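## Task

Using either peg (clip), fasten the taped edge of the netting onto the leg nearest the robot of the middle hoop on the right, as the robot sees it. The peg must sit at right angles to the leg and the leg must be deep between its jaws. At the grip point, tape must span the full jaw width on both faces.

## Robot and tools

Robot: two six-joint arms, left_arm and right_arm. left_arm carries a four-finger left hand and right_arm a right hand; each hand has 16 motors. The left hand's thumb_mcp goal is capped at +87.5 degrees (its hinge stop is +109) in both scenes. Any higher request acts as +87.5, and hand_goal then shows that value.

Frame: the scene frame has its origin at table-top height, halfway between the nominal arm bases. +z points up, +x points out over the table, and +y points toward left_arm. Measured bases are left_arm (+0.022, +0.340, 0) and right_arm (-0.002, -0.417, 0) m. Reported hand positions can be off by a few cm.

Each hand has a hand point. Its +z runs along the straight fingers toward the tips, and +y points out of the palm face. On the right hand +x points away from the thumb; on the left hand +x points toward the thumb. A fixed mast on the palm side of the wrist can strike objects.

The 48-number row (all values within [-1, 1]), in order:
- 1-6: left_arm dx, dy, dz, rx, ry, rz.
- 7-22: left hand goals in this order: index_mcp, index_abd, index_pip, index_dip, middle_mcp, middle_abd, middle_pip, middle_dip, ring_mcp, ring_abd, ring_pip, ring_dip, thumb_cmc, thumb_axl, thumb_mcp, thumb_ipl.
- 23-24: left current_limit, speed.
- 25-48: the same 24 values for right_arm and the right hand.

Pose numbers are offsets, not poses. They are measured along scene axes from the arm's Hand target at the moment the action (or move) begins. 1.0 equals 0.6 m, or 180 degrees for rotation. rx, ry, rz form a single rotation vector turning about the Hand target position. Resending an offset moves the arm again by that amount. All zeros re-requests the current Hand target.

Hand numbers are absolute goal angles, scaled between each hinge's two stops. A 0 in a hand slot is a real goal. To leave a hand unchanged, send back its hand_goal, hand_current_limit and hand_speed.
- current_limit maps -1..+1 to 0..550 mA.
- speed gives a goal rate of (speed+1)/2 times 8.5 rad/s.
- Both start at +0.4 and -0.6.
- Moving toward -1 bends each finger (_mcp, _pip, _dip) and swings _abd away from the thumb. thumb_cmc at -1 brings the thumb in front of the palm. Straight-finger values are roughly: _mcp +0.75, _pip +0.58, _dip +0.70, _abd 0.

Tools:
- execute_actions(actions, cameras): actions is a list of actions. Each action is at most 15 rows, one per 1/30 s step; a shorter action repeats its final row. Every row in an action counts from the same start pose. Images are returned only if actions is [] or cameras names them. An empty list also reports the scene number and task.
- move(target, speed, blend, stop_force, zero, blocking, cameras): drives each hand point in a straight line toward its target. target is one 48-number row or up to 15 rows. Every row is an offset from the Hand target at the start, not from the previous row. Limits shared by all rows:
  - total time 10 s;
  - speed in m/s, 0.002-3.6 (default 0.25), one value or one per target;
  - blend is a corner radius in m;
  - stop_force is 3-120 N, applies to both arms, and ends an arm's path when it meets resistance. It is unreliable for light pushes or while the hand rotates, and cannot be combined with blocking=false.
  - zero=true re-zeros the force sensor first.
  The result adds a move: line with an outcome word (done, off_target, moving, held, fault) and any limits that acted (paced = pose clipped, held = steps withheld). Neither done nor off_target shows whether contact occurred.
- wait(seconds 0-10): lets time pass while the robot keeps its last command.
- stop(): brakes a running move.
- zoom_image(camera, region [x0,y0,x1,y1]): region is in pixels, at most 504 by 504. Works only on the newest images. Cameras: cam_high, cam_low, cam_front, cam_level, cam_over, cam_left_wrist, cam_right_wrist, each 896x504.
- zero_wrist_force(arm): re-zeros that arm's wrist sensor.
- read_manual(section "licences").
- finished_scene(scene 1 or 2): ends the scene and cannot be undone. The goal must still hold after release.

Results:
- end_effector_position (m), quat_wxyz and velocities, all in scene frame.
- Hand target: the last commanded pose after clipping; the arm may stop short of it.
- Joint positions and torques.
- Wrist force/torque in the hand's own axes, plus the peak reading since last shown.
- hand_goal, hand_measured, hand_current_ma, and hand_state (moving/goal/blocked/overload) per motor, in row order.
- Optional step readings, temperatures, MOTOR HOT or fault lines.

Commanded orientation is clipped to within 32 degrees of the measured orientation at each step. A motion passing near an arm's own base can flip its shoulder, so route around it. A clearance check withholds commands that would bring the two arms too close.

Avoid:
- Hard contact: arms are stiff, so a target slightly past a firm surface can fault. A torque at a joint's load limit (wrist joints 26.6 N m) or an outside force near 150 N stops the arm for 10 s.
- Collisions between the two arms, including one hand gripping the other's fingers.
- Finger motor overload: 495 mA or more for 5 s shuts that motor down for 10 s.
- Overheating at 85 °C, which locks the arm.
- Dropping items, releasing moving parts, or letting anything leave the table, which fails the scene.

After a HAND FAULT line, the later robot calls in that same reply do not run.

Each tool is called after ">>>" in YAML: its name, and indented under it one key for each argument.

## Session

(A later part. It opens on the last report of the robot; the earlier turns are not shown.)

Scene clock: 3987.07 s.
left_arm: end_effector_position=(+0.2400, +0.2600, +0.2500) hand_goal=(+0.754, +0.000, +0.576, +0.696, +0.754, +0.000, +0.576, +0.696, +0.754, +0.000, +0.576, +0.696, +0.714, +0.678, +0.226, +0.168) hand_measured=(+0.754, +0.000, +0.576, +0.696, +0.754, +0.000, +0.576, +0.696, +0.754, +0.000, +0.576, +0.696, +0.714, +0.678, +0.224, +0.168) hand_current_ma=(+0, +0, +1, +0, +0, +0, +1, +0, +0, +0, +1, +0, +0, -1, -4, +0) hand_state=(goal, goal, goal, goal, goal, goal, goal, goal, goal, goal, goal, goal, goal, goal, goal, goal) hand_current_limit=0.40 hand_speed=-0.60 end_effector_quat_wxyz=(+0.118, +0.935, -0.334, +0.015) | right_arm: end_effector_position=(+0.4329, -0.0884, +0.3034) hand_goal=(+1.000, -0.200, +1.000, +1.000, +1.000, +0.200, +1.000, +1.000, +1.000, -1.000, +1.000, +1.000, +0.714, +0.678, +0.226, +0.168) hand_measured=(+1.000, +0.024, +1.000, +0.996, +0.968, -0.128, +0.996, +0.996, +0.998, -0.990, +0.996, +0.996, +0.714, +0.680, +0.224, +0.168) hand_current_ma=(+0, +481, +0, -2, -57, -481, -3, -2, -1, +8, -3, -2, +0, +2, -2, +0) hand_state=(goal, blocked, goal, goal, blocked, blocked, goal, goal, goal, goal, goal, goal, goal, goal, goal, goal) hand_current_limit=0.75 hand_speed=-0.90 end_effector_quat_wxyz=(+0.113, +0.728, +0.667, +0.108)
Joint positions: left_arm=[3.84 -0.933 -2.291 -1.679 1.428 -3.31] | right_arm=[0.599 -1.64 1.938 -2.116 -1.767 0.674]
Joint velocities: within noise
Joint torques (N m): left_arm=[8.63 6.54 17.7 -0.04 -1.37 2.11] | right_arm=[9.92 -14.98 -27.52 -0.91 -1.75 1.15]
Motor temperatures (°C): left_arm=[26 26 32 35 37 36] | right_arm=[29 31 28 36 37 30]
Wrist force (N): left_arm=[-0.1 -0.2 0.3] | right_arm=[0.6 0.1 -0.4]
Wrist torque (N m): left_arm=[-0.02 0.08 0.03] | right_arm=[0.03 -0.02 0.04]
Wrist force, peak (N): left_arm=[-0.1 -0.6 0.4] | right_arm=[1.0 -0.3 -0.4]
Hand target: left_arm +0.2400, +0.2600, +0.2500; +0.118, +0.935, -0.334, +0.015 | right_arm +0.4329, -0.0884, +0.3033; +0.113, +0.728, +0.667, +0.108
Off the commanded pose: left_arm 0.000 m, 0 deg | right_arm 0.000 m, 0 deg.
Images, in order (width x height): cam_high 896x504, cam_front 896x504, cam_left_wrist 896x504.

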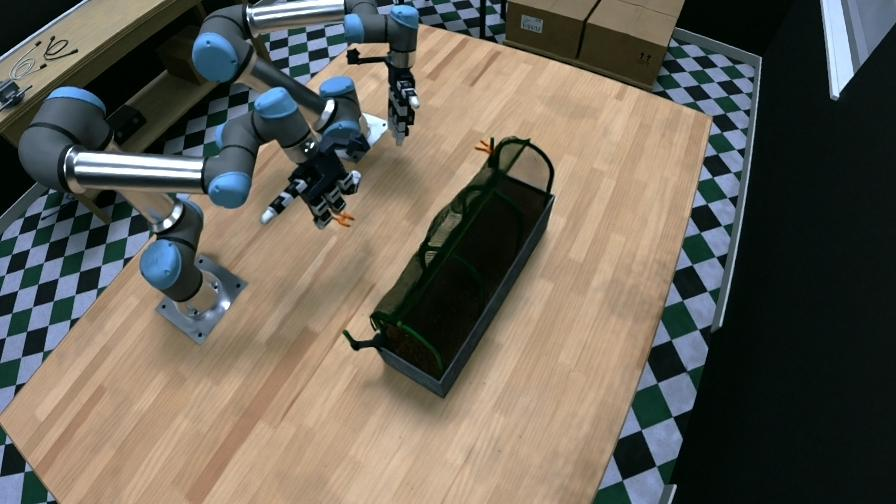

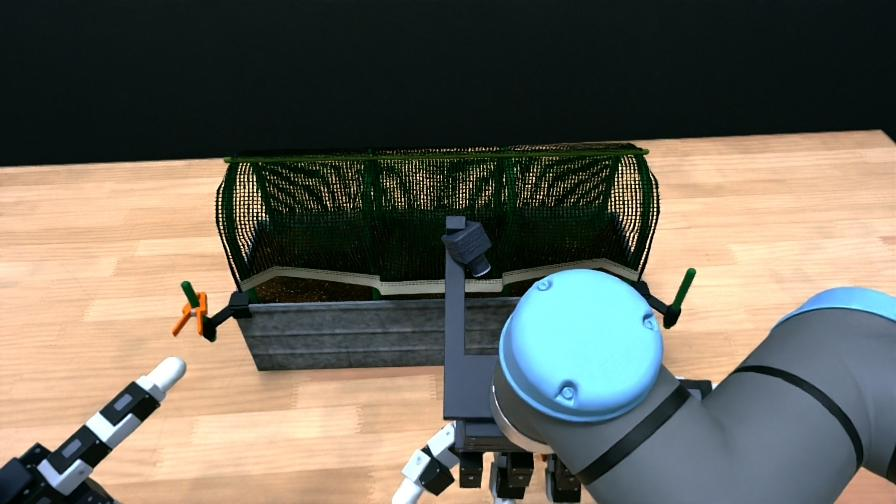

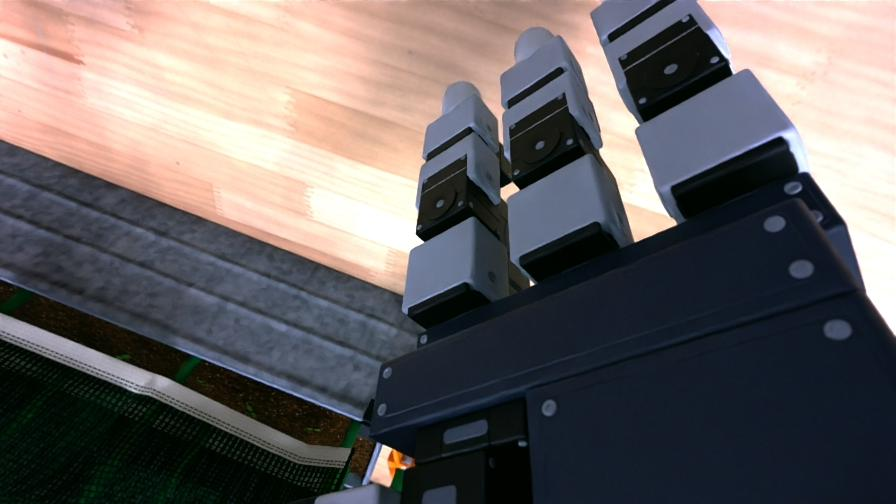

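>>> move:
  target: [0,0,0,0,0,0,0.754,0,0.576,0.696,0.754,0,0.576,0.696,0.754,0,0.576,0.696,0.714,0.678,0.226,0.168,0.4,-0.6,0.0,0.033,-0.0043,-0.0833,0,0,1,-0.2,1,1,1,0.2,1,1,1,-1,1,1,0.714,0.678,0.226,0.168,0.75,-0.9]
  speed: 0.15
  cameras: ["cam_level", "cam_right_wrist", "cam_over"]

>>> zoom_image:
  camera: "cam_level"
  region: [520, 170, 760, 310]

>>> zoom_image:
  camera: "cam_right_wrist"
  region: [340, 0, 560, 190]

Scene clock: 4015.57 s.
left_arm: end_effector_position=(+0.2400, +0.2600, +0.2500) hand_goal=(+0.754, +0.000, +0.576, +0.696, +0.754, +0.000, +0.576, +0.696, +0.754, +0.000, +0.576, +0.696, +0.714, +0.678, +0.226, +0.168) hand_measured=(+0.754, +0.000, +0.576, +0.696, +0.754, +0.000, +0.576, +0.696, +0.754, +0.000, +0.576, +0.696, +0.714, +0.678, +0.224, +0.168) hand_current_ma=(+0, +0, +1, +0, +0, +0, +1, +0, +0, +0, +1, +0, +0, -1, -4, +0) hand_state=(goal, goal, goal, goal, goal, goal, goal, goal, goal, goal, goal, goal, goal, goal, goal, goal) hand_current_limit=0.40 hand_speed=-0.60 end_effector_quat_wxyz=(+0.118, +0.935, -0.334, +0.015) | right_arm: end_effector_position=(+0.4329, -0.0685, +0.3008) hand_goal=(+1.000, -0.200, +1.000, +1.000, +1.000, +0.200, +1.000, +1.000, +1.000, -1.000, +1.000, +1.000, +0.714, +0.678, +0.226, +0.168) hand_measured=(+1.000, +0.020, +1.000, +0.996, +0.968, -0.128, +0.996, +0.996, +0.998, -0.990, +0.996, +0.996, +0.714, +0.680, +0.224, +0.168) hand_current_ma=(+0, +481, +0, -2, -58, -481, -3, -2, -1, +8, -3, -2, +0, +2, -2, +0) hand_state=(goal, blocked, goal, goal, blocked, blocked, goal, goal, goal, goal, goal, goal, goal, goal, goal, goal) hand_current_limit=0.75 hand_speed=-0.90 end_effector_quat_wxyz=(+0.207, +0.707, +0.676, +0.020)
Joint positions: left_arm=[3.84 -0.933 -2.291 -1.679 1.428 -3.31] | right_arm=[0.713 -1.511 1.809 -1.927 -1.987 0.758]
Joint torques (N m): left_arm=[8.4 6.87 17.54 -0.01 -1.41 2.21] | right_arm=[-8.45 -31.44 -17.25 -2.81 -1.05 -1.83]
Wrist force (N): left_arm=[-0.1 -0.3 0.3] | right_arm=[1.0 0.2 -0.6]
Wrist torque (N m): left_arm=[-0.04 0.08 0.03] | right_arm=[0.03 -0.01 -0.07]
Wrist force, peak (N): left_arm=[0.0 -0.4 0.5] | right_arm=[1.7 0.2 -0.6]
Hand target: left_arm +0.2400, +0.2600, +0.2500; +0.118, +0.935, -0.334, +0.015 | right_arm +0.4329, -0.0686, +0.3008; +0.207, +0.707, +0.676, +0.020
Off the commanded pose: left_arm 0.000 m, 0 deg | right_arm 0.000 m, 0 deg.
move: done
Images, in order (width x height): cam_level 896x504, cam_over 896x504, cam_right_wrist 896x504.

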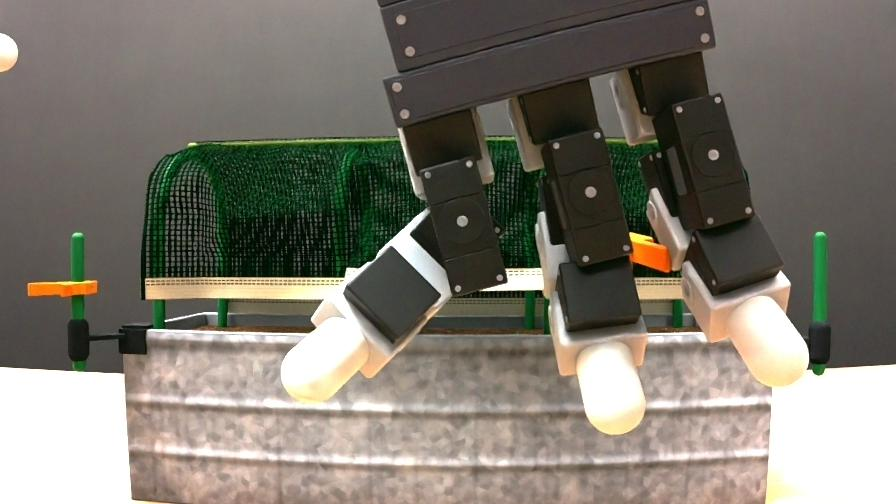

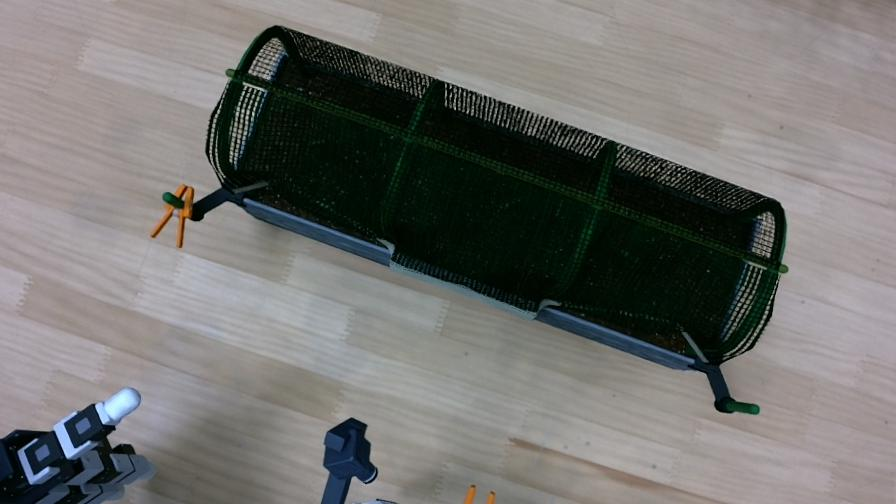

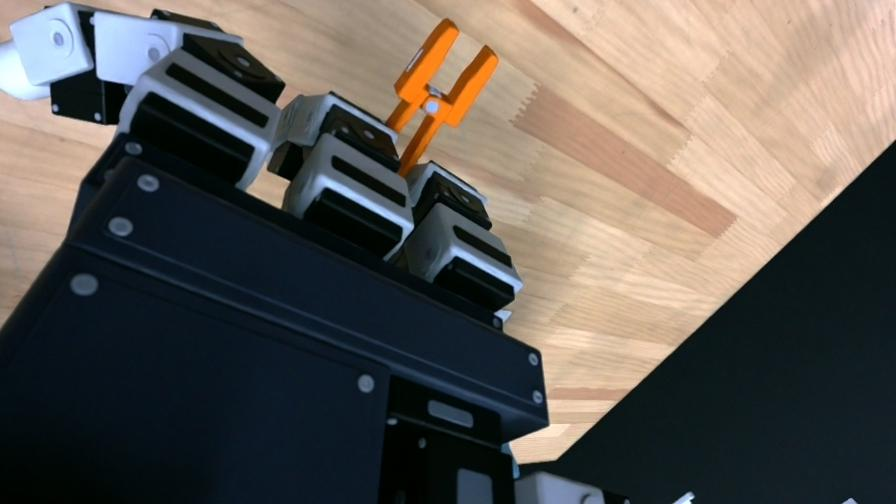

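Scaled by 2.100.

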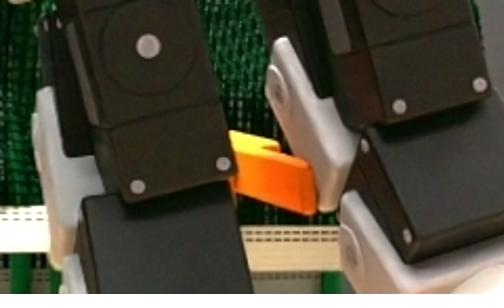

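Scaled by 2.291.

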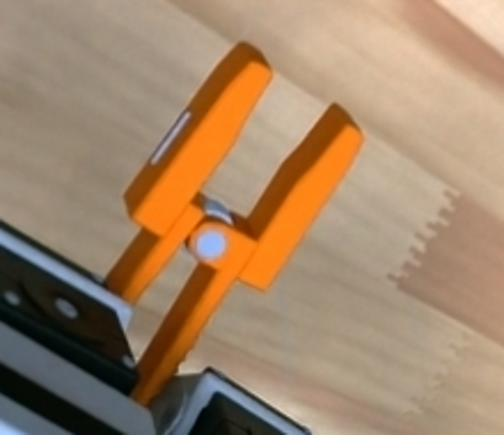

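>>> zoom_image:
  camera: "cam_level"
  region: [615, 220, 705, 280]

>>> zoom_image:
  camera: "cam_right_wrist"
  region: [380, 10, 510, 180]

>>> zoom_image:
  camera: "cam_over"
  region: [440, 470, 520, 504]

Scaled by 5.600.

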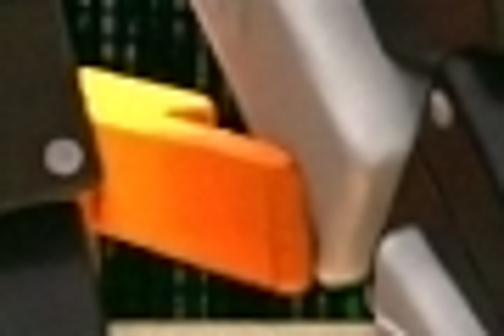

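Scaled by 2.965.

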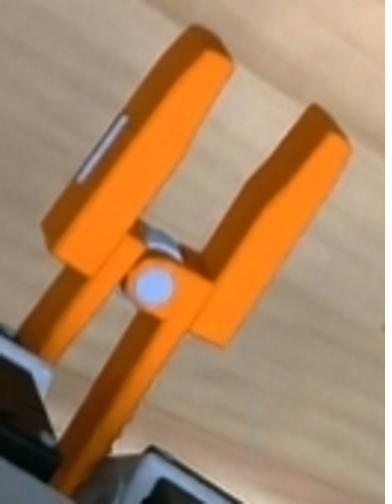

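Scaled by 6.300.

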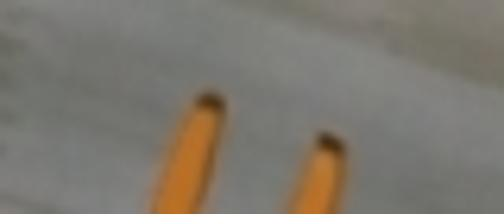

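>>> move:
  target: [0,0,0,0,0,0,0.754,0,0.576,0.696,0.754,0,0.576,0.696,0.754,0,0.576,0.696,0.714,0.678,0.226,0.168,0.4,-0.6,0.1,0.155,0.0,0,0,0,1,-0.2,1,1,1,0.2,1,1,1,-1,1,1,0.714,0.678,0.226,0.168,0.75,-0.9]
  speed: 0.2
  cameras: ["cam_level", "cam_over", "cam_left_wrist"]

>>> zoom_image:
  camera: "cam_level"
  region: [400, 200, 520, 280]

>>> zoom_image:
  camera: "cam_over"
  region: [360, 360, 500, 460]

Scene clock: 4128.10 s.
left_arm: end_effector_position=(+0.2400, +0.2600, +0.2500) hand_goal=(+0.754, +0.000, +0.576, +0.696, +0.754, +0.000, +0.576, +0.696, +0.754, +0.000, +0.576, +0.696, +0.714, +0.678, +0.226, +0.168) hand_measured=(+0.754, +0.000, +0.576, +0.696, +0.754, +0.000, +0.576, +0.696, +0.754, +0.000, +0.576, +0.696, +0.714, +0.678, +0.224, +0.168) hand_current_ma=(+0, +0, +1, +0, +0, +0, +1, +0, +0, +0, +1, +0, +0, -1, -4, +0) hand_state=(goal, goal, goal, goal, goal, goal, goal, goal, goal, goal, goal, goal, goal, goal, goal, goal) hand_current_limit=0.40 hand_speed=-0.60 end_effector_quat_wxyz=(+0.118, +0.935, -0.334, +0.015) | right_arm: end_effector_position=(+0.4928, +0.0244, +0.3008) hand_goal=(+1.000, -0.200, +1.000, +1.000, +1.000, +0.200, +1.000, +1.000, +1.000, -1.000, +1.000, +1.000, +0.714, +0.678, +0.226, +0.168) hand_measured=(+1.000, +0.018, +1.000, +0.996, +0.968, -0.126, +0.996, +0.996, +0.998, -0.992, +0.996, +0.996, +0.714, +0.680, +0.224, +0.168) hand_current_ma=(+0, +481, +0, -2, -60, -481, -3, -2, -1, +7, -3, -2, +0, +2, -2, +0) hand_state=(goal, blocked, goal, goal, blocked, blocked, goal, goal, goal, goal, goal, goal, goal, goal, goal, goal) hand_current_limit=0.75 hand_speed=-0.90 end_effector_quat_wxyz=(+0.208, +0.707, +0.676, +0.020)
Joint positions: left_arm=[3.84 -0.933 -2.291 -1.679 1.428 -3.31] | right_arm=[0.762 -1.253 1.491 -1.845 -1.989 0.812]
Joint torques (N m): left_arm=[8.79 5.67 17.33 -0.06 -1.36 2.02] | right_arm=[-10.97 -30.59 -35.18 -3.4 -1.16 -1.52]
Wrist force (N): left_arm=[0.0 -0.4 0.4] | right_arm=[1.0 -0.5 -0.4]
Wrist torque (N m): left_arm=[-0.06 0.07 0.04] | right_arm=[-0.08 -0.02 -0.13]
Wrist force, peak (N): left_arm=[0.1 -0.4 0.6] | right_arm=[2.5 0.7 -0.6]
Hand target: left_arm +0.2400, +0.2600, +0.2500; +0.118, +0.935, -0.334, +0.015 | right_arm +0.4929, +0.0244, +0.3008; +0.207, +0.707, +0.676, +0.020
Off the commanded pose: left_arm 0.000 m, 0 deg | right_arm 0.000 m, 0 deg.
move: done
Images, in order (width x height): cam_level 896x504, cam_over 896x504, cam_left_wrist 896x504.

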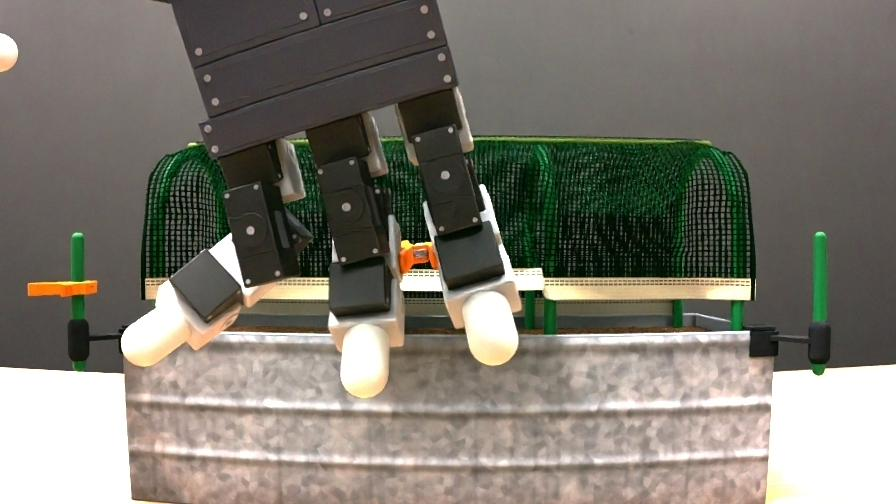

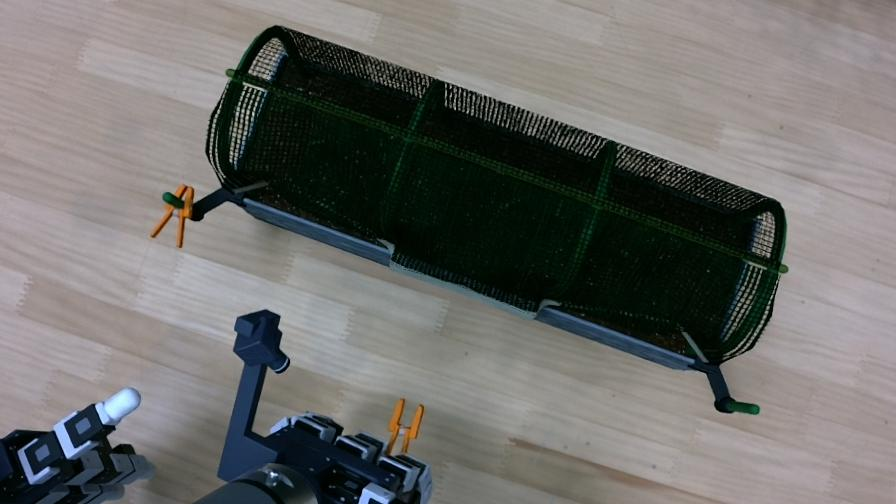

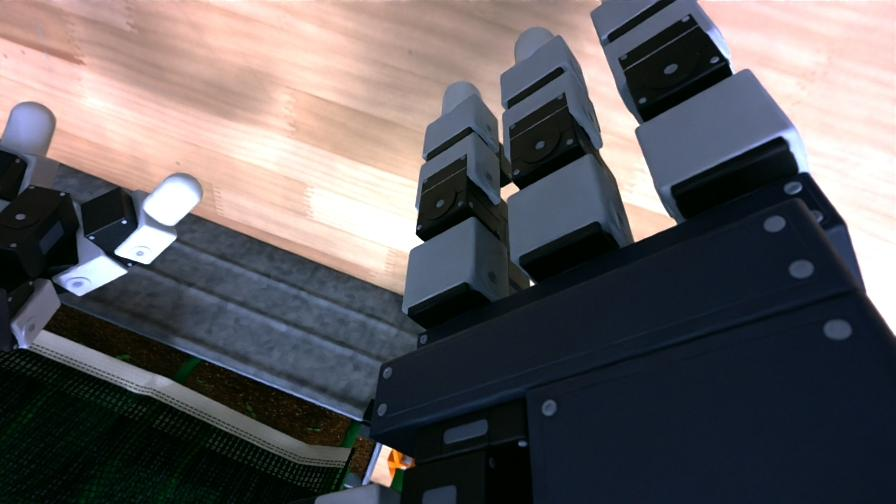

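Scaled by 4.200.

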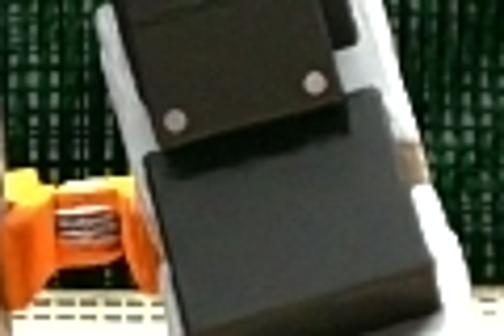

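Scaled by 3.600.

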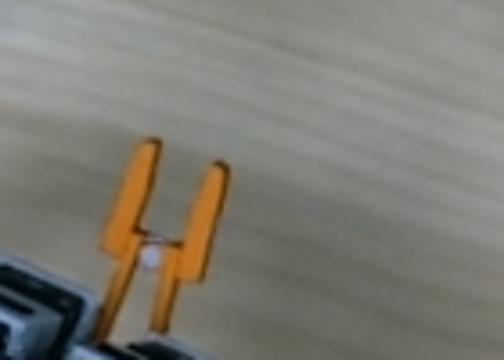

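>>> zoom_image:
  camera: "cam_level"
  region: [385, 228, 457, 284]

>>> zoom_image:
  camera: "cam_over"
  region: [370, 385, 440, 465]

Scaled by 7.000.

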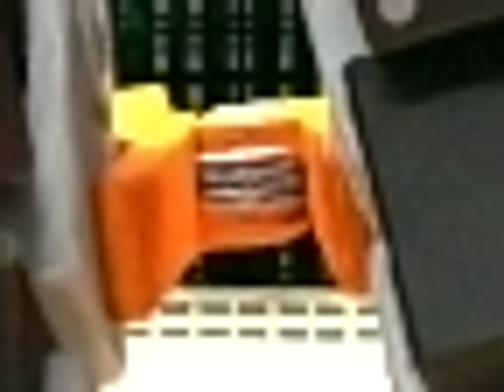

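Scaled by 6.300.

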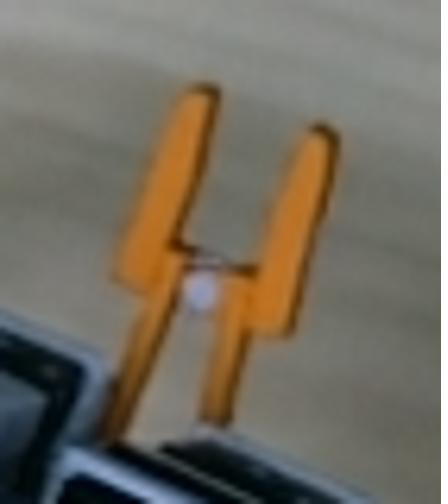

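>>> zoom_image:
  camera: "cam_left_wrist"
  region: [0, 280, 400, 504]

>>> zoom_image:
  camera: "cam_level"
  region: [490, 250, 610, 340]

>>> zoom_image:
  camera: "cam_over"
  region: [480, 270, 620, 350]

Scaled by 1.260.

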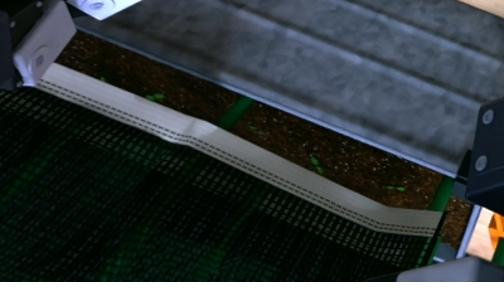

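Scaled by 4.200.

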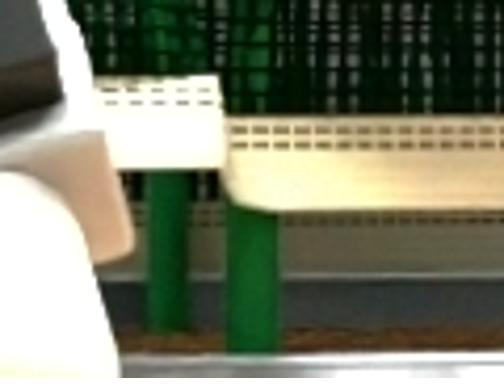

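Scaled by 3.600.

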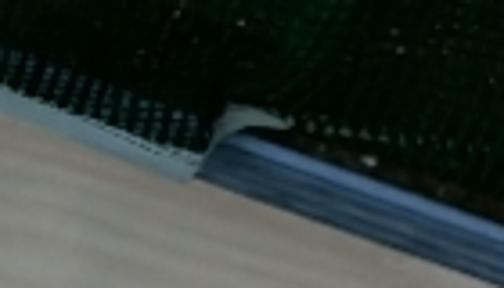

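>>> move:
  target:
    - [0,0,0,0,0,0,0.754,0,0.576,0.696,0.754,0,0.576,0.696,0.754,0,0.576,0.696,0.714,0.678,0.226,0.168,0.4,-0.6,0.05,-0.179,0,0.00668,0.04737,0.1375,1,-0.2,1,1,1,0.2,1,1,1,-1,1,1,0.714,0.678,0.226,0.168,0.75,-0.9]
    - [0,0,0,0,0,0,0.754,0,0.576,0.696,0.754,0,0.576,0.696,0.754,0,0.576,0.696,0.714,0.678,0.226,0.168,0.4,-0.6,0.1567,-0.179,-0.0467,0.00668,0.04737,0.1375,1,-0.2,1,1,1,0.2,1,1,1,-1,1,1,0.714,0.678,0.226,0.168,0.75,-0.9]
  speed: 0.15
  blend: [0.03,0]
  stop_force: 15
  cameras: ["cam_level", "cam_right_wrist", "cam_over"]

>>> zoom_image:
  camera: "cam_right_wrist"
  region: [340, 0, 620, 190]

>>> zoom_image:
  camera: "cam_over"
  region: [440, 260, 620, 380]

>>> zoom_image:
  camera: "cam_level"
  region: [490, 220, 640, 320]

Scene clock: 4604.57 s.
left_arm: end_effector_position=(+0.2400, +0.2600, +0.2500) hand_goal=(+0.754, +0.000, +0.576, +0.696, +0.754, +0.000, +0.576, +0.696, +0.754, +0.000, +0.576, +0.696, +0.714, +0.678, +0.226, +0.168) hand_measured=(+0.754, +0.000, +0.576, +0.696, +0.754, +0.000, +0.576, +0.696, +0.754, +0.000, +0.576, +0.696, +0.714, +0.678, +0.224, +0.168) hand_current_ma=(+0, +0, +1, +0, +0, +0, +1, +0, +0, +0, +1, +0, +0, -1, -4, +0) hand_state=(goal, goal, goal, goal, goal, goal, goal, goal, goal, goal, goal, goal, goal, goal, goal, goal) hand_current_limit=0.40 hand_speed=-0.60 end_effector_quat_wxyz=(+0.118, +0.935, -0.334, +0.015) | right_arm: end_effector_position=(+0.5869, -0.0830, +0.2728) hand_goal=(+1.000, -0.200, +1.000, +1.000, +1.000, +0.200, +1.000, +1.000, +1.000, -1.000, +1.000, +1.000, +0.714, +0.678, +0.226, +0.168) hand_measured=(+1.000, +0.016, +1.000, +0.996, +0.968, -0.126, +0.996, +0.996, +0.998, -0.992, +0.996, +0.996, +0.714, +0.680, +0.224, +0.168) hand_current_ma=(+0, +481, +0, -2, -61, -481, -3, -2, -1, +7, -3, -2, +0, +2, -2, +0) hand_state=(goal, blocked, goal, goal, blocked, blocked, goal, goal, goal, goal, goal, goal, goal, goal, goal, goal) hand_current_limit=0.75 hand_speed=-0.90 end_effector_quat_wxyz=(+0.141, +0.547, +0.825, +0.018)
Joint positions: left_arm=[3.84 -0.933 -2.291 -1.679 1.428 -3.31] | right_arm=[0.414 -1.379 1.705 -2.08 -1.789 0.007]
Joint torques (N m): left_arm=[8.32 6.49 17.33 -0.06 -1.44 2.12] | right_arm=[8.62 -23.63 -14.31 -3.9 -1.55 0.19]
Wrist force (N): left_arm=[0.1 -0.2 0.3] | right_arm=[0.6 0.4 -0.3]
Wrist torque (N m): left_arm=[-0.04 0.06 0.04] | right_arm=[0.02 0.00 0.03]
Wrist force, peak (N): left_arm=[0.0 -0.6 0.4] | right_arm=[2.0 -0.5 -1.1]
Hand target: left_arm +0.2400, +0.2600, +0.2500; +0.118, +0.935, -0.334, +0.015 | right_arm +0.5869, -0.0830, +0.2727; +0.141, +0.547, +0.825, +0.018
Off the commanded pose: left_arm 0.000 m, 0 deg | right_arm 0.000 m, 0 deg.
move: done
Images, in order (width x height): cam_level 896x504, cam_over 896x504, cam_right_wrist 896x504.

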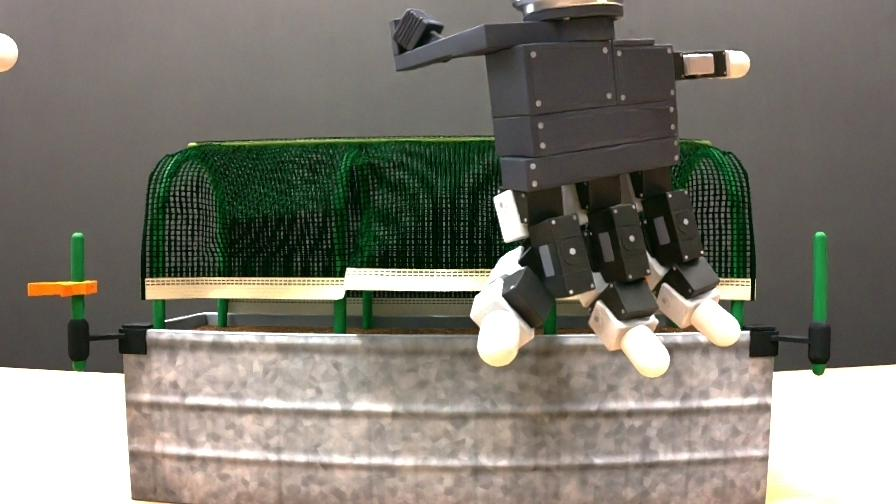

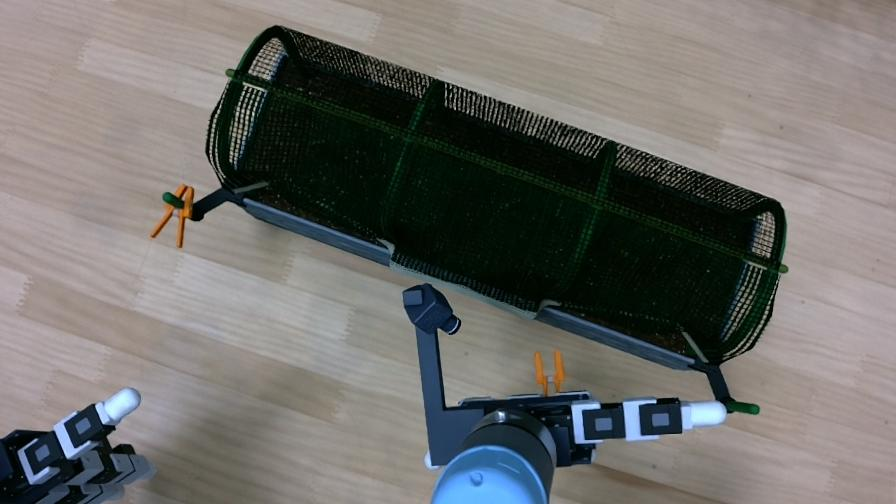

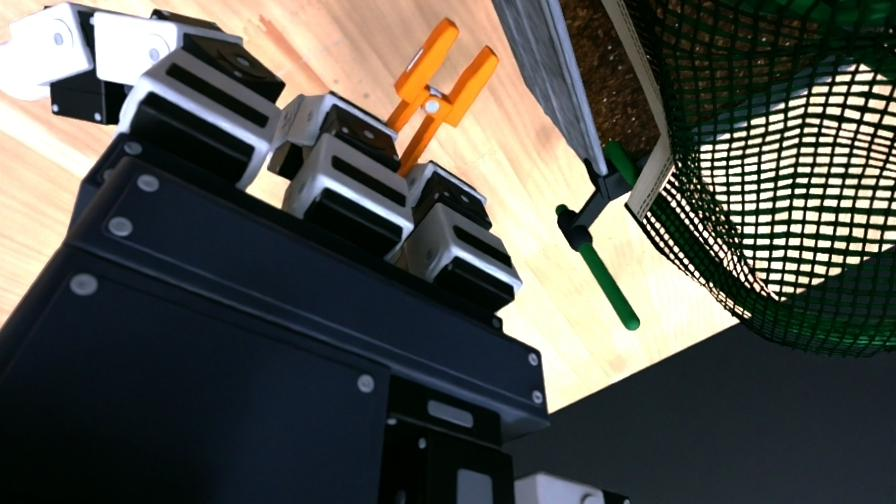

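Scaled by 1.800.

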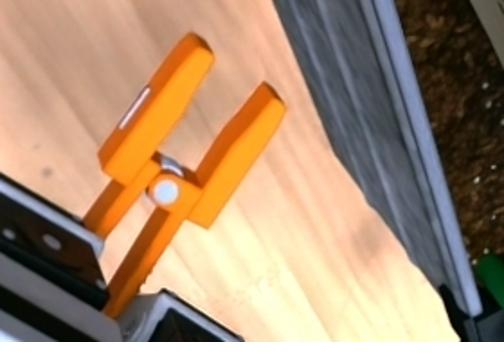

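Scaled by 2.800.

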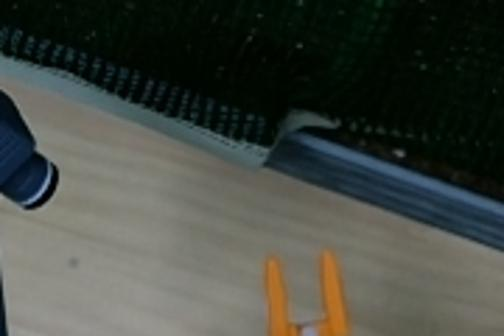

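Scaled by 3.360.

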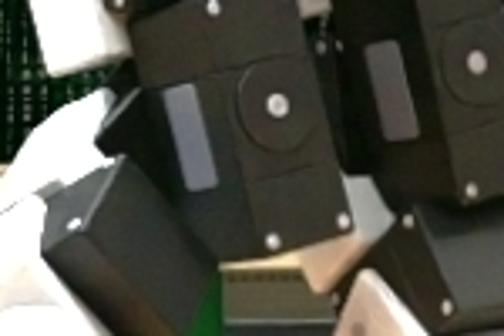

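>>> move:
  target: [0,0,0,0,0,0,0.754,0,0.576,0.696,0.754,0,0.576,0.696,0.754,0,0.576,0.696,0.714,0.678,0.226,0.168,0.4,-0.6,0.0488,0.0137,-0.024,0,0,0,1,-0.2,1,1,1,0.2,1,1,1,-1,1,1,0.714,0.678,0.226,0.168,0.75,-0.9]
  speed: 0.08
  stop_force: 10
  cameras: ["cam_level", "cam_right_wrist", "cam_over"]

>>> zoom_image:
  camera: "cam_over"
  region: [490, 270, 610, 370]

>>> zoom_image:
  camera: "cam_right_wrist"
  region: [380, 0, 620, 190]

>>> zoom_image:
  camera: "cam_level"
  region: [500, 230, 640, 330]

Scene clock: 4666.43 s.
left_arm: end_effector_position=(+0.2400, +0.2600, +0.2500) hand_goal=(+0.754, +0.000, +0.576, +0.696, +0.754, +0.000, +0.576, +0.696, +0.754, +0.000, +0.576, +0.696, +0.714, +0.678, +0.226, +0.168) hand_measured=(+0.754, +0.000, +0.576, +0.696, +0.754, +0.000, +0.576, +0.696, +0.754, +0.000, +0.576, +0.696, +0.714, +0.678, +0.224, +0.168) hand_current_ma=(+0, +0, +1, +0, +0, +0, +1, +0, +0, +0, +1, +0, +0, -1, -4, +0) hand_state=(goal, goal, goal, goal, goal, goal, goal, goal, goal, goal, goal, goal, goal, goal, goal, goal) hand_current_limit=0.40 hand_speed=-0.60 end_effector_quat_wxyz=(+0.118, +0.935, -0.334, +0.015) | right_arm: end_effector_position=(+0.6162, -0.0747, +0.2584) hand_goal=(+1.000, -0.200, +1.000, +1.000, +1.000, +0.200, +1.000, +1.000, +1.000, -1.000, +1.000, +1.000, +0.714, +0.678, +0.226, +0.168) hand_measured=(+1.000, +0.014, +1.000, +0.996, +0.968, -0.126, +0.996, +0.996, +0.998, -0.992, +0.996, +0.996, +0.714, +0.680, +0.224, +0.168) hand_current_ma=(+0, +481, +0, -2, -61, -481, -3, -2, -1, +7, -3, -2, +0, +2, -2, +0) hand_state=(goal, blocked, goal, goal, blocked, blocked, goal, goal, goal, goal, goal, goal, goal, goal, goal, goal) hand_current_limit=0.75 hand_speed=-0.90 end_effector_quat_wxyz=(+0.141, +0.547, +0.825, +0.018)
Joint positions: left_arm=[3.84 -0.933 -2.291 -1.679 1.428 -3.31] | right_arm=[0.406 -1.303 1.648 -2.101 -1.788 -0.001]
Joint torques (N m): left_arm=[9.05 6.07 17.17 -0.06 -1.37 2.18] | right_arm=[8.92 -37.04 -14.72 -1.02 -1.29 1.51]
Wrist force (N): left_arm=[-0.1 -0.3 0.4] | right_arm=[0.7 0.2 0.0]
Wrist torque (N m): left_arm=[-0.05 0.08 0.03] | right_arm=[-0.05 -0.01 0.10]
Wrist force, peak (N): left_arm=[-0.1 -0.5 0.4] | right_arm=[1.3 -0.8 -0.8]
Hand target: left_arm +0.2400, +0.2600, +0.2500; +0.118, +0.935, -0.334, +0.015 | right_arm +0.6162, -0.0747, +0.2583; +0.141, +0.547, +0.825, +0.018
Off the commanded pose: left_arm 0.000 m, 0 deg | right_arm 0.000 m, 0 deg.
move: done
Images, in order (width x height): cam_level 896x504, cam_over 896x504, cam_right_wrist 896x504.

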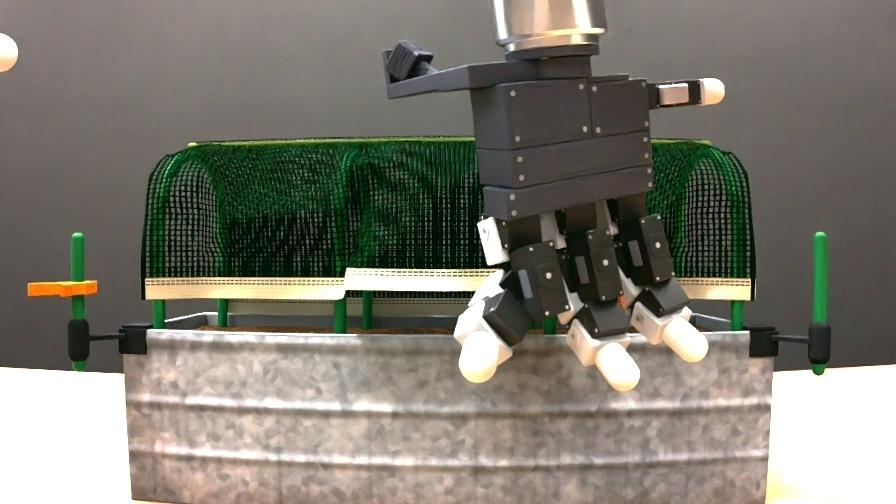

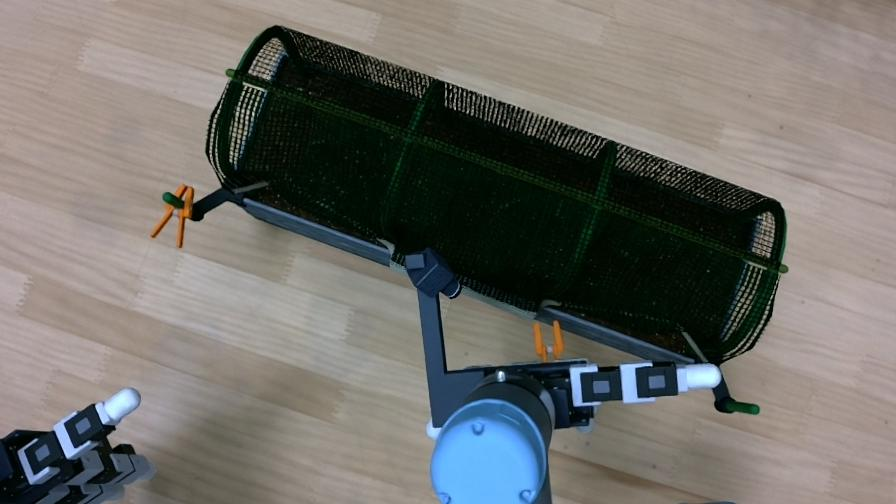

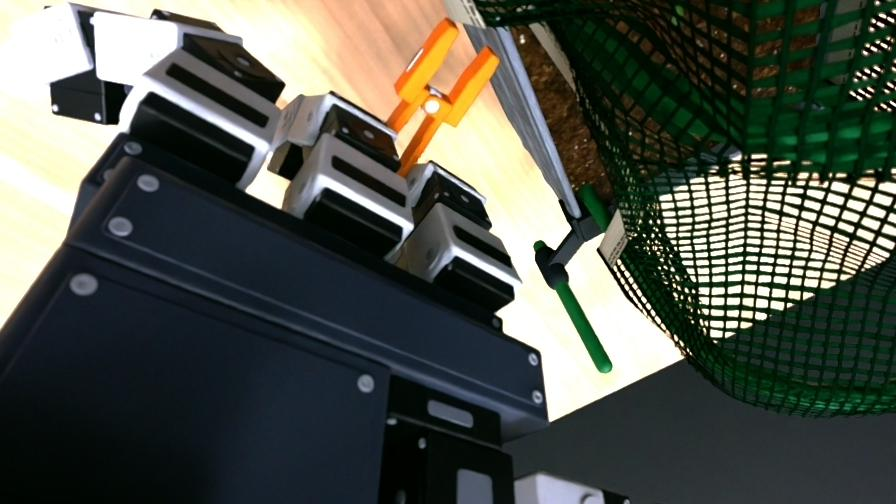

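Scaled by 4.200.

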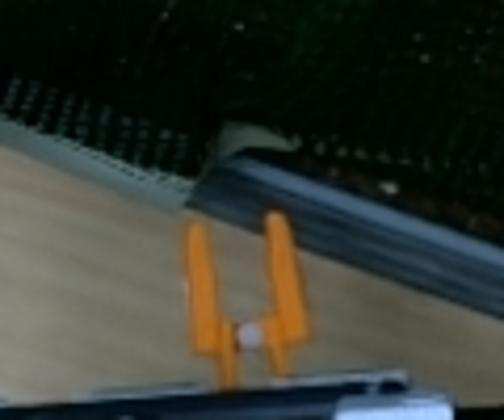

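Scaled by 2.100.

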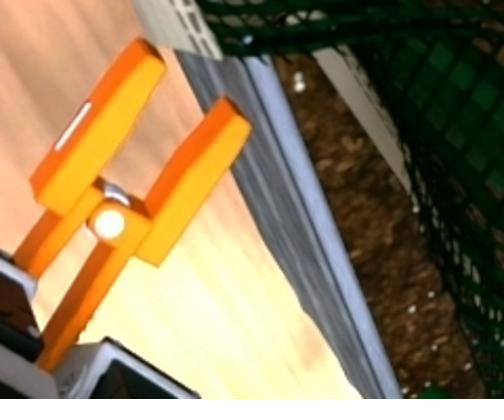

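Scaled by 3.600.

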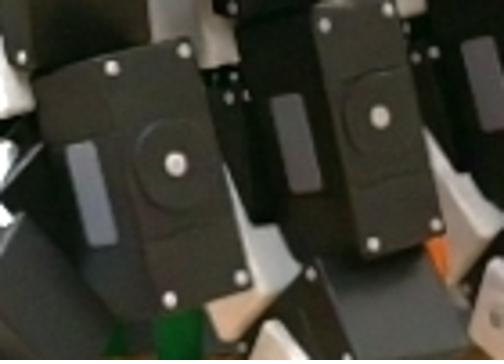

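>>> zoom_image:
  camera: "cam_over"
  region: [510, 240, 600, 330]

>>> zoom_image:
  camera: "cam_over"
  region: [360, 190, 450, 280]

>>> zoom_image:
  camera: "cam_right_wrist"
  region: [420, 0, 560, 100]

Scaled by 5.600.

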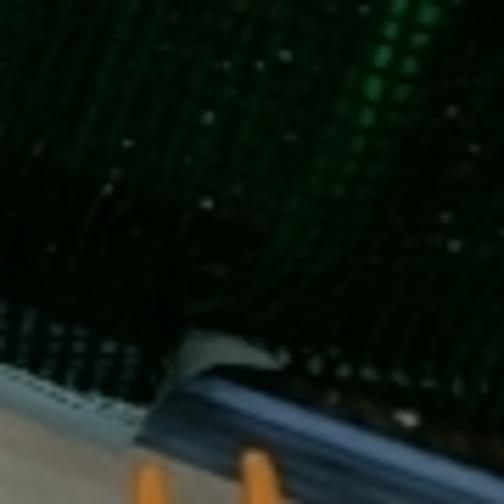

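Scaled by 5.600.

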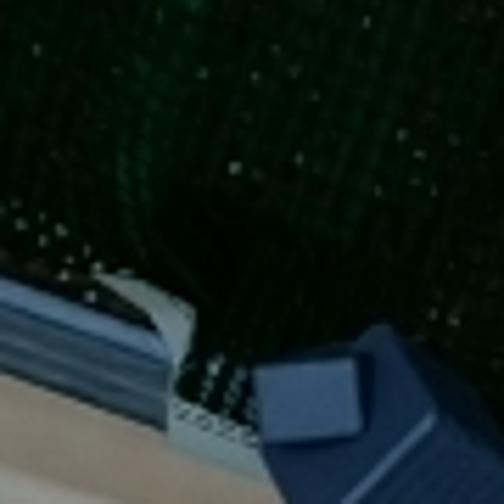

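Scaled by 3.600.

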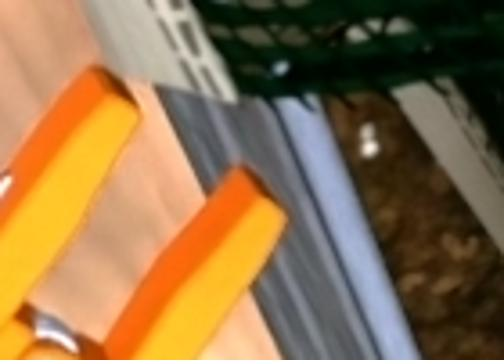

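>>> move:
  target: [0,0,0,0,0,0,0.754,0,0.576,0.696,0.754,0,0.576,0.696,0.754,0,0.576,0.696,0.714,0.678,0.226,0.168,0.4,-0.6,0.0265,0.0032,0,0,0,0,1,-0.2,1,1,1,0.2,1,1,1,-1,1,1,0.714,0.678,0.226,0.168,0.75,-0.9]
  speed: 0.04
  stop_force: 8
  cameras: ["cam_level", "cam_right_wrist", "cam_over"]

>>> zoom_image:
  camera: "cam_over"
  region: [500, 270, 600, 350]

>>> zoom_image:
  camera: "cam_right_wrist"
  region: [380, 0, 600, 150]

>>> zoom_image:
  camera: "cam_level"
  region: [480, 230, 640, 330]

Scene clock: 4741.67 s.
left_arm: end_effector_position=(+0.2400, +0.2600, +0.2500) hand_goal=(+0.754, +0.000, +0.576, +0.696, +0.754, +0.000, +0.576, +0.696, +0.754, +0.000, +0.576, +0.696, +0.714, +0.678, +0.226, +0.168) hand_measured=(+0.754, +0.000, +0.576, +0.696, +0.754, +0.000, +0.576, +0.696, +0.754, +0.000, +0.576, +0.696, +0.714, +0.678, +0.224, +0.168) hand_current_ma=(+0, +0, +1, +0, +0, +0, +1, +0, +0, +0, +1, +0, +0, -1, -4, +0) hand_state=(goal, goal, goal, goal, goal, goal, goal, goal, goal, goal, goal, goal, goal, goal, goal, goal) hand_current_limit=0.40 hand_speed=-0.60 end_effector_quat_wxyz=(+0.118, +0.935, -0.334, +0.015) | right_arm: end_effector_position=(+0.6321, -0.0728, +0.2583) hand_goal=(+1.000, -0.200, +1.000, +1.000, +1.000, +0.200, +1.000, +1.000, +1.000, -1.000, +1.000, +1.000, +0.714, +0.678, +0.226, +0.168) hand_measured=(+1.000, +0.014, +1.000, +0.996, +0.968, -0.126, +0.996, +0.996, +0.998, -0.992, +0.996, +0.996, +0.714, +0.680, +0.224, +0.168) hand_current_ma=(+0, +481, +0, -2, -61, -481, -3, -2, -1, +7, -3, -2, +0, +2, -2, +0) hand_state=(goal, blocked, goal, goal, blocked, blocked, goal, goal, goal, goal, goal, goal, goal, goal, goal, goal) hand_current_limit=0.75 hand_speed=-0.90 end_effector_quat_wxyz=(+0.141, +0.547, +0.825, +0.018)
Joint positions: left_arm=[3.84 -0.933 -2.291 -1.679 1.428 -3.31] | right_arm=[0.398 -1.271 1.606 -2.093 -1.786 -0.009]
Joint torques (N m): left_arm=[8.44 6.02 17.43 0.05 -1.37 2.13] | right_arm=[8.67 -45.54 -14.12 -4.5 -1.23 1.42]
Wrist force (N): left_arm=[-0.1 -0.3 0.1] | right_arm=[0.8 -0.1 -0.2]
Wrist torque (N m): left_arm=[-0.02 0.08 0.03] | right_arm=[-0.06 -0.02 0.09]
Wrist force, peak (N): left_arm=[-0.1 -0.5 0.4] | right_arm=[1.1 0.2 -0.8]
Hand target: left_arm +0.2400, +0.2600, +0.2500; +0.118, +0.935, -0.334, +0.015 | right_arm +0.6321, -0.0728, +0.2583; +0.141, +0.547, +0.825, +0.018
Off the commanded pose: left_arm 0.000 m, 0 deg | right_arm 0.000 m, 0 deg.
move: done
Images, in order (width x height): cam_level 896x504, cam_over 896x504, cam_right_wrist 896x504.

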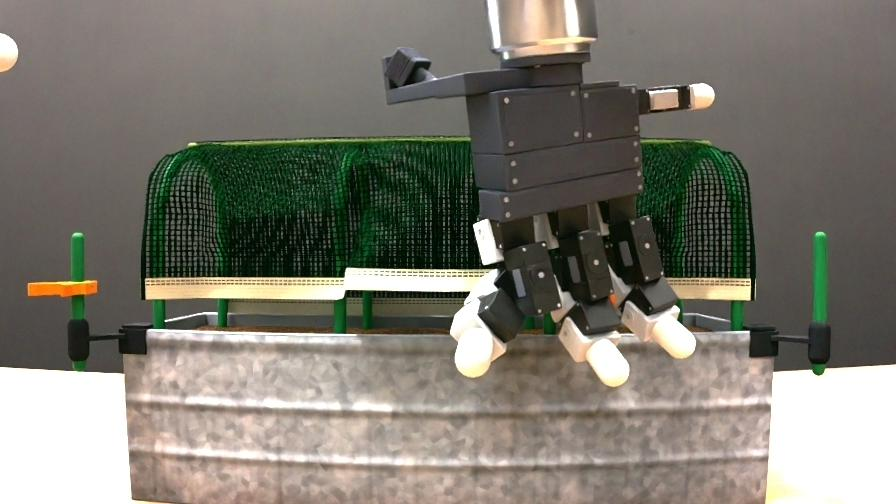

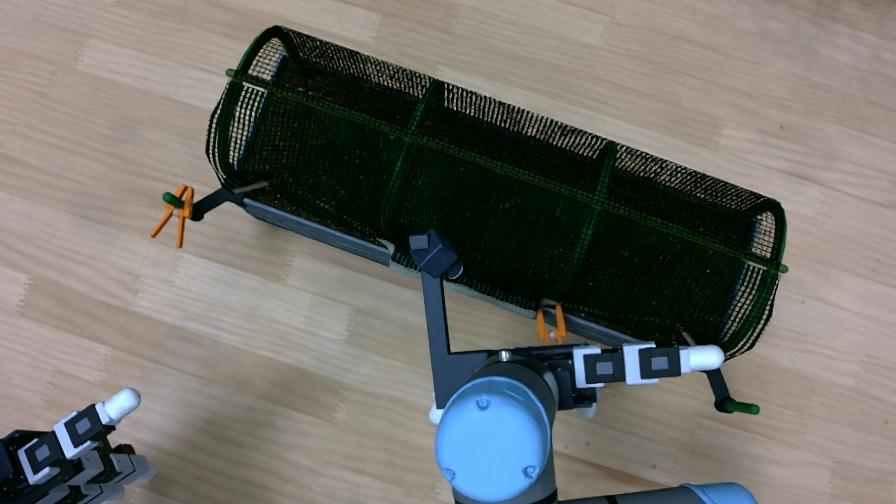

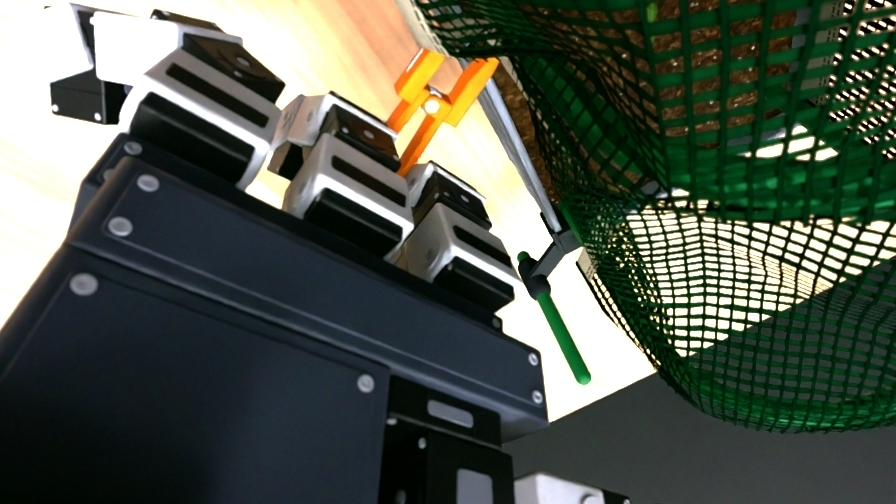

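Scaled by 5.040.

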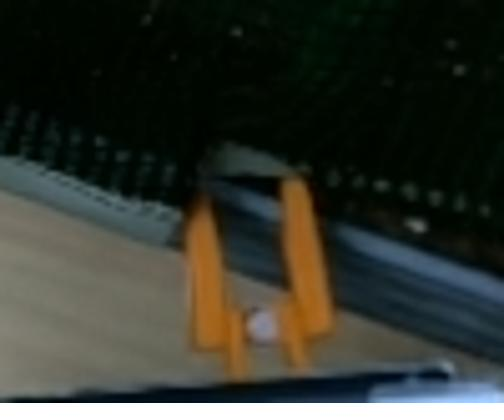

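Scaled by 2.291.

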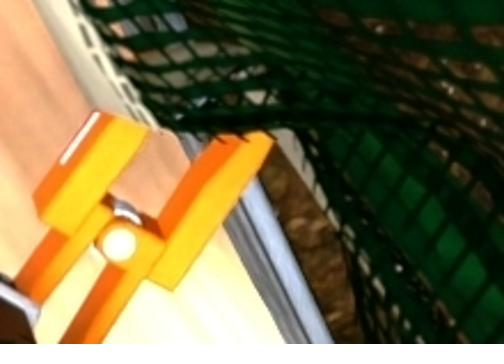

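Scaled by 3.150.

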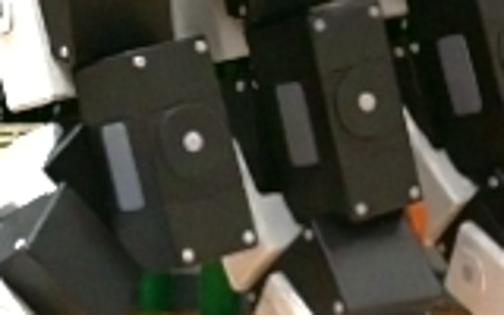

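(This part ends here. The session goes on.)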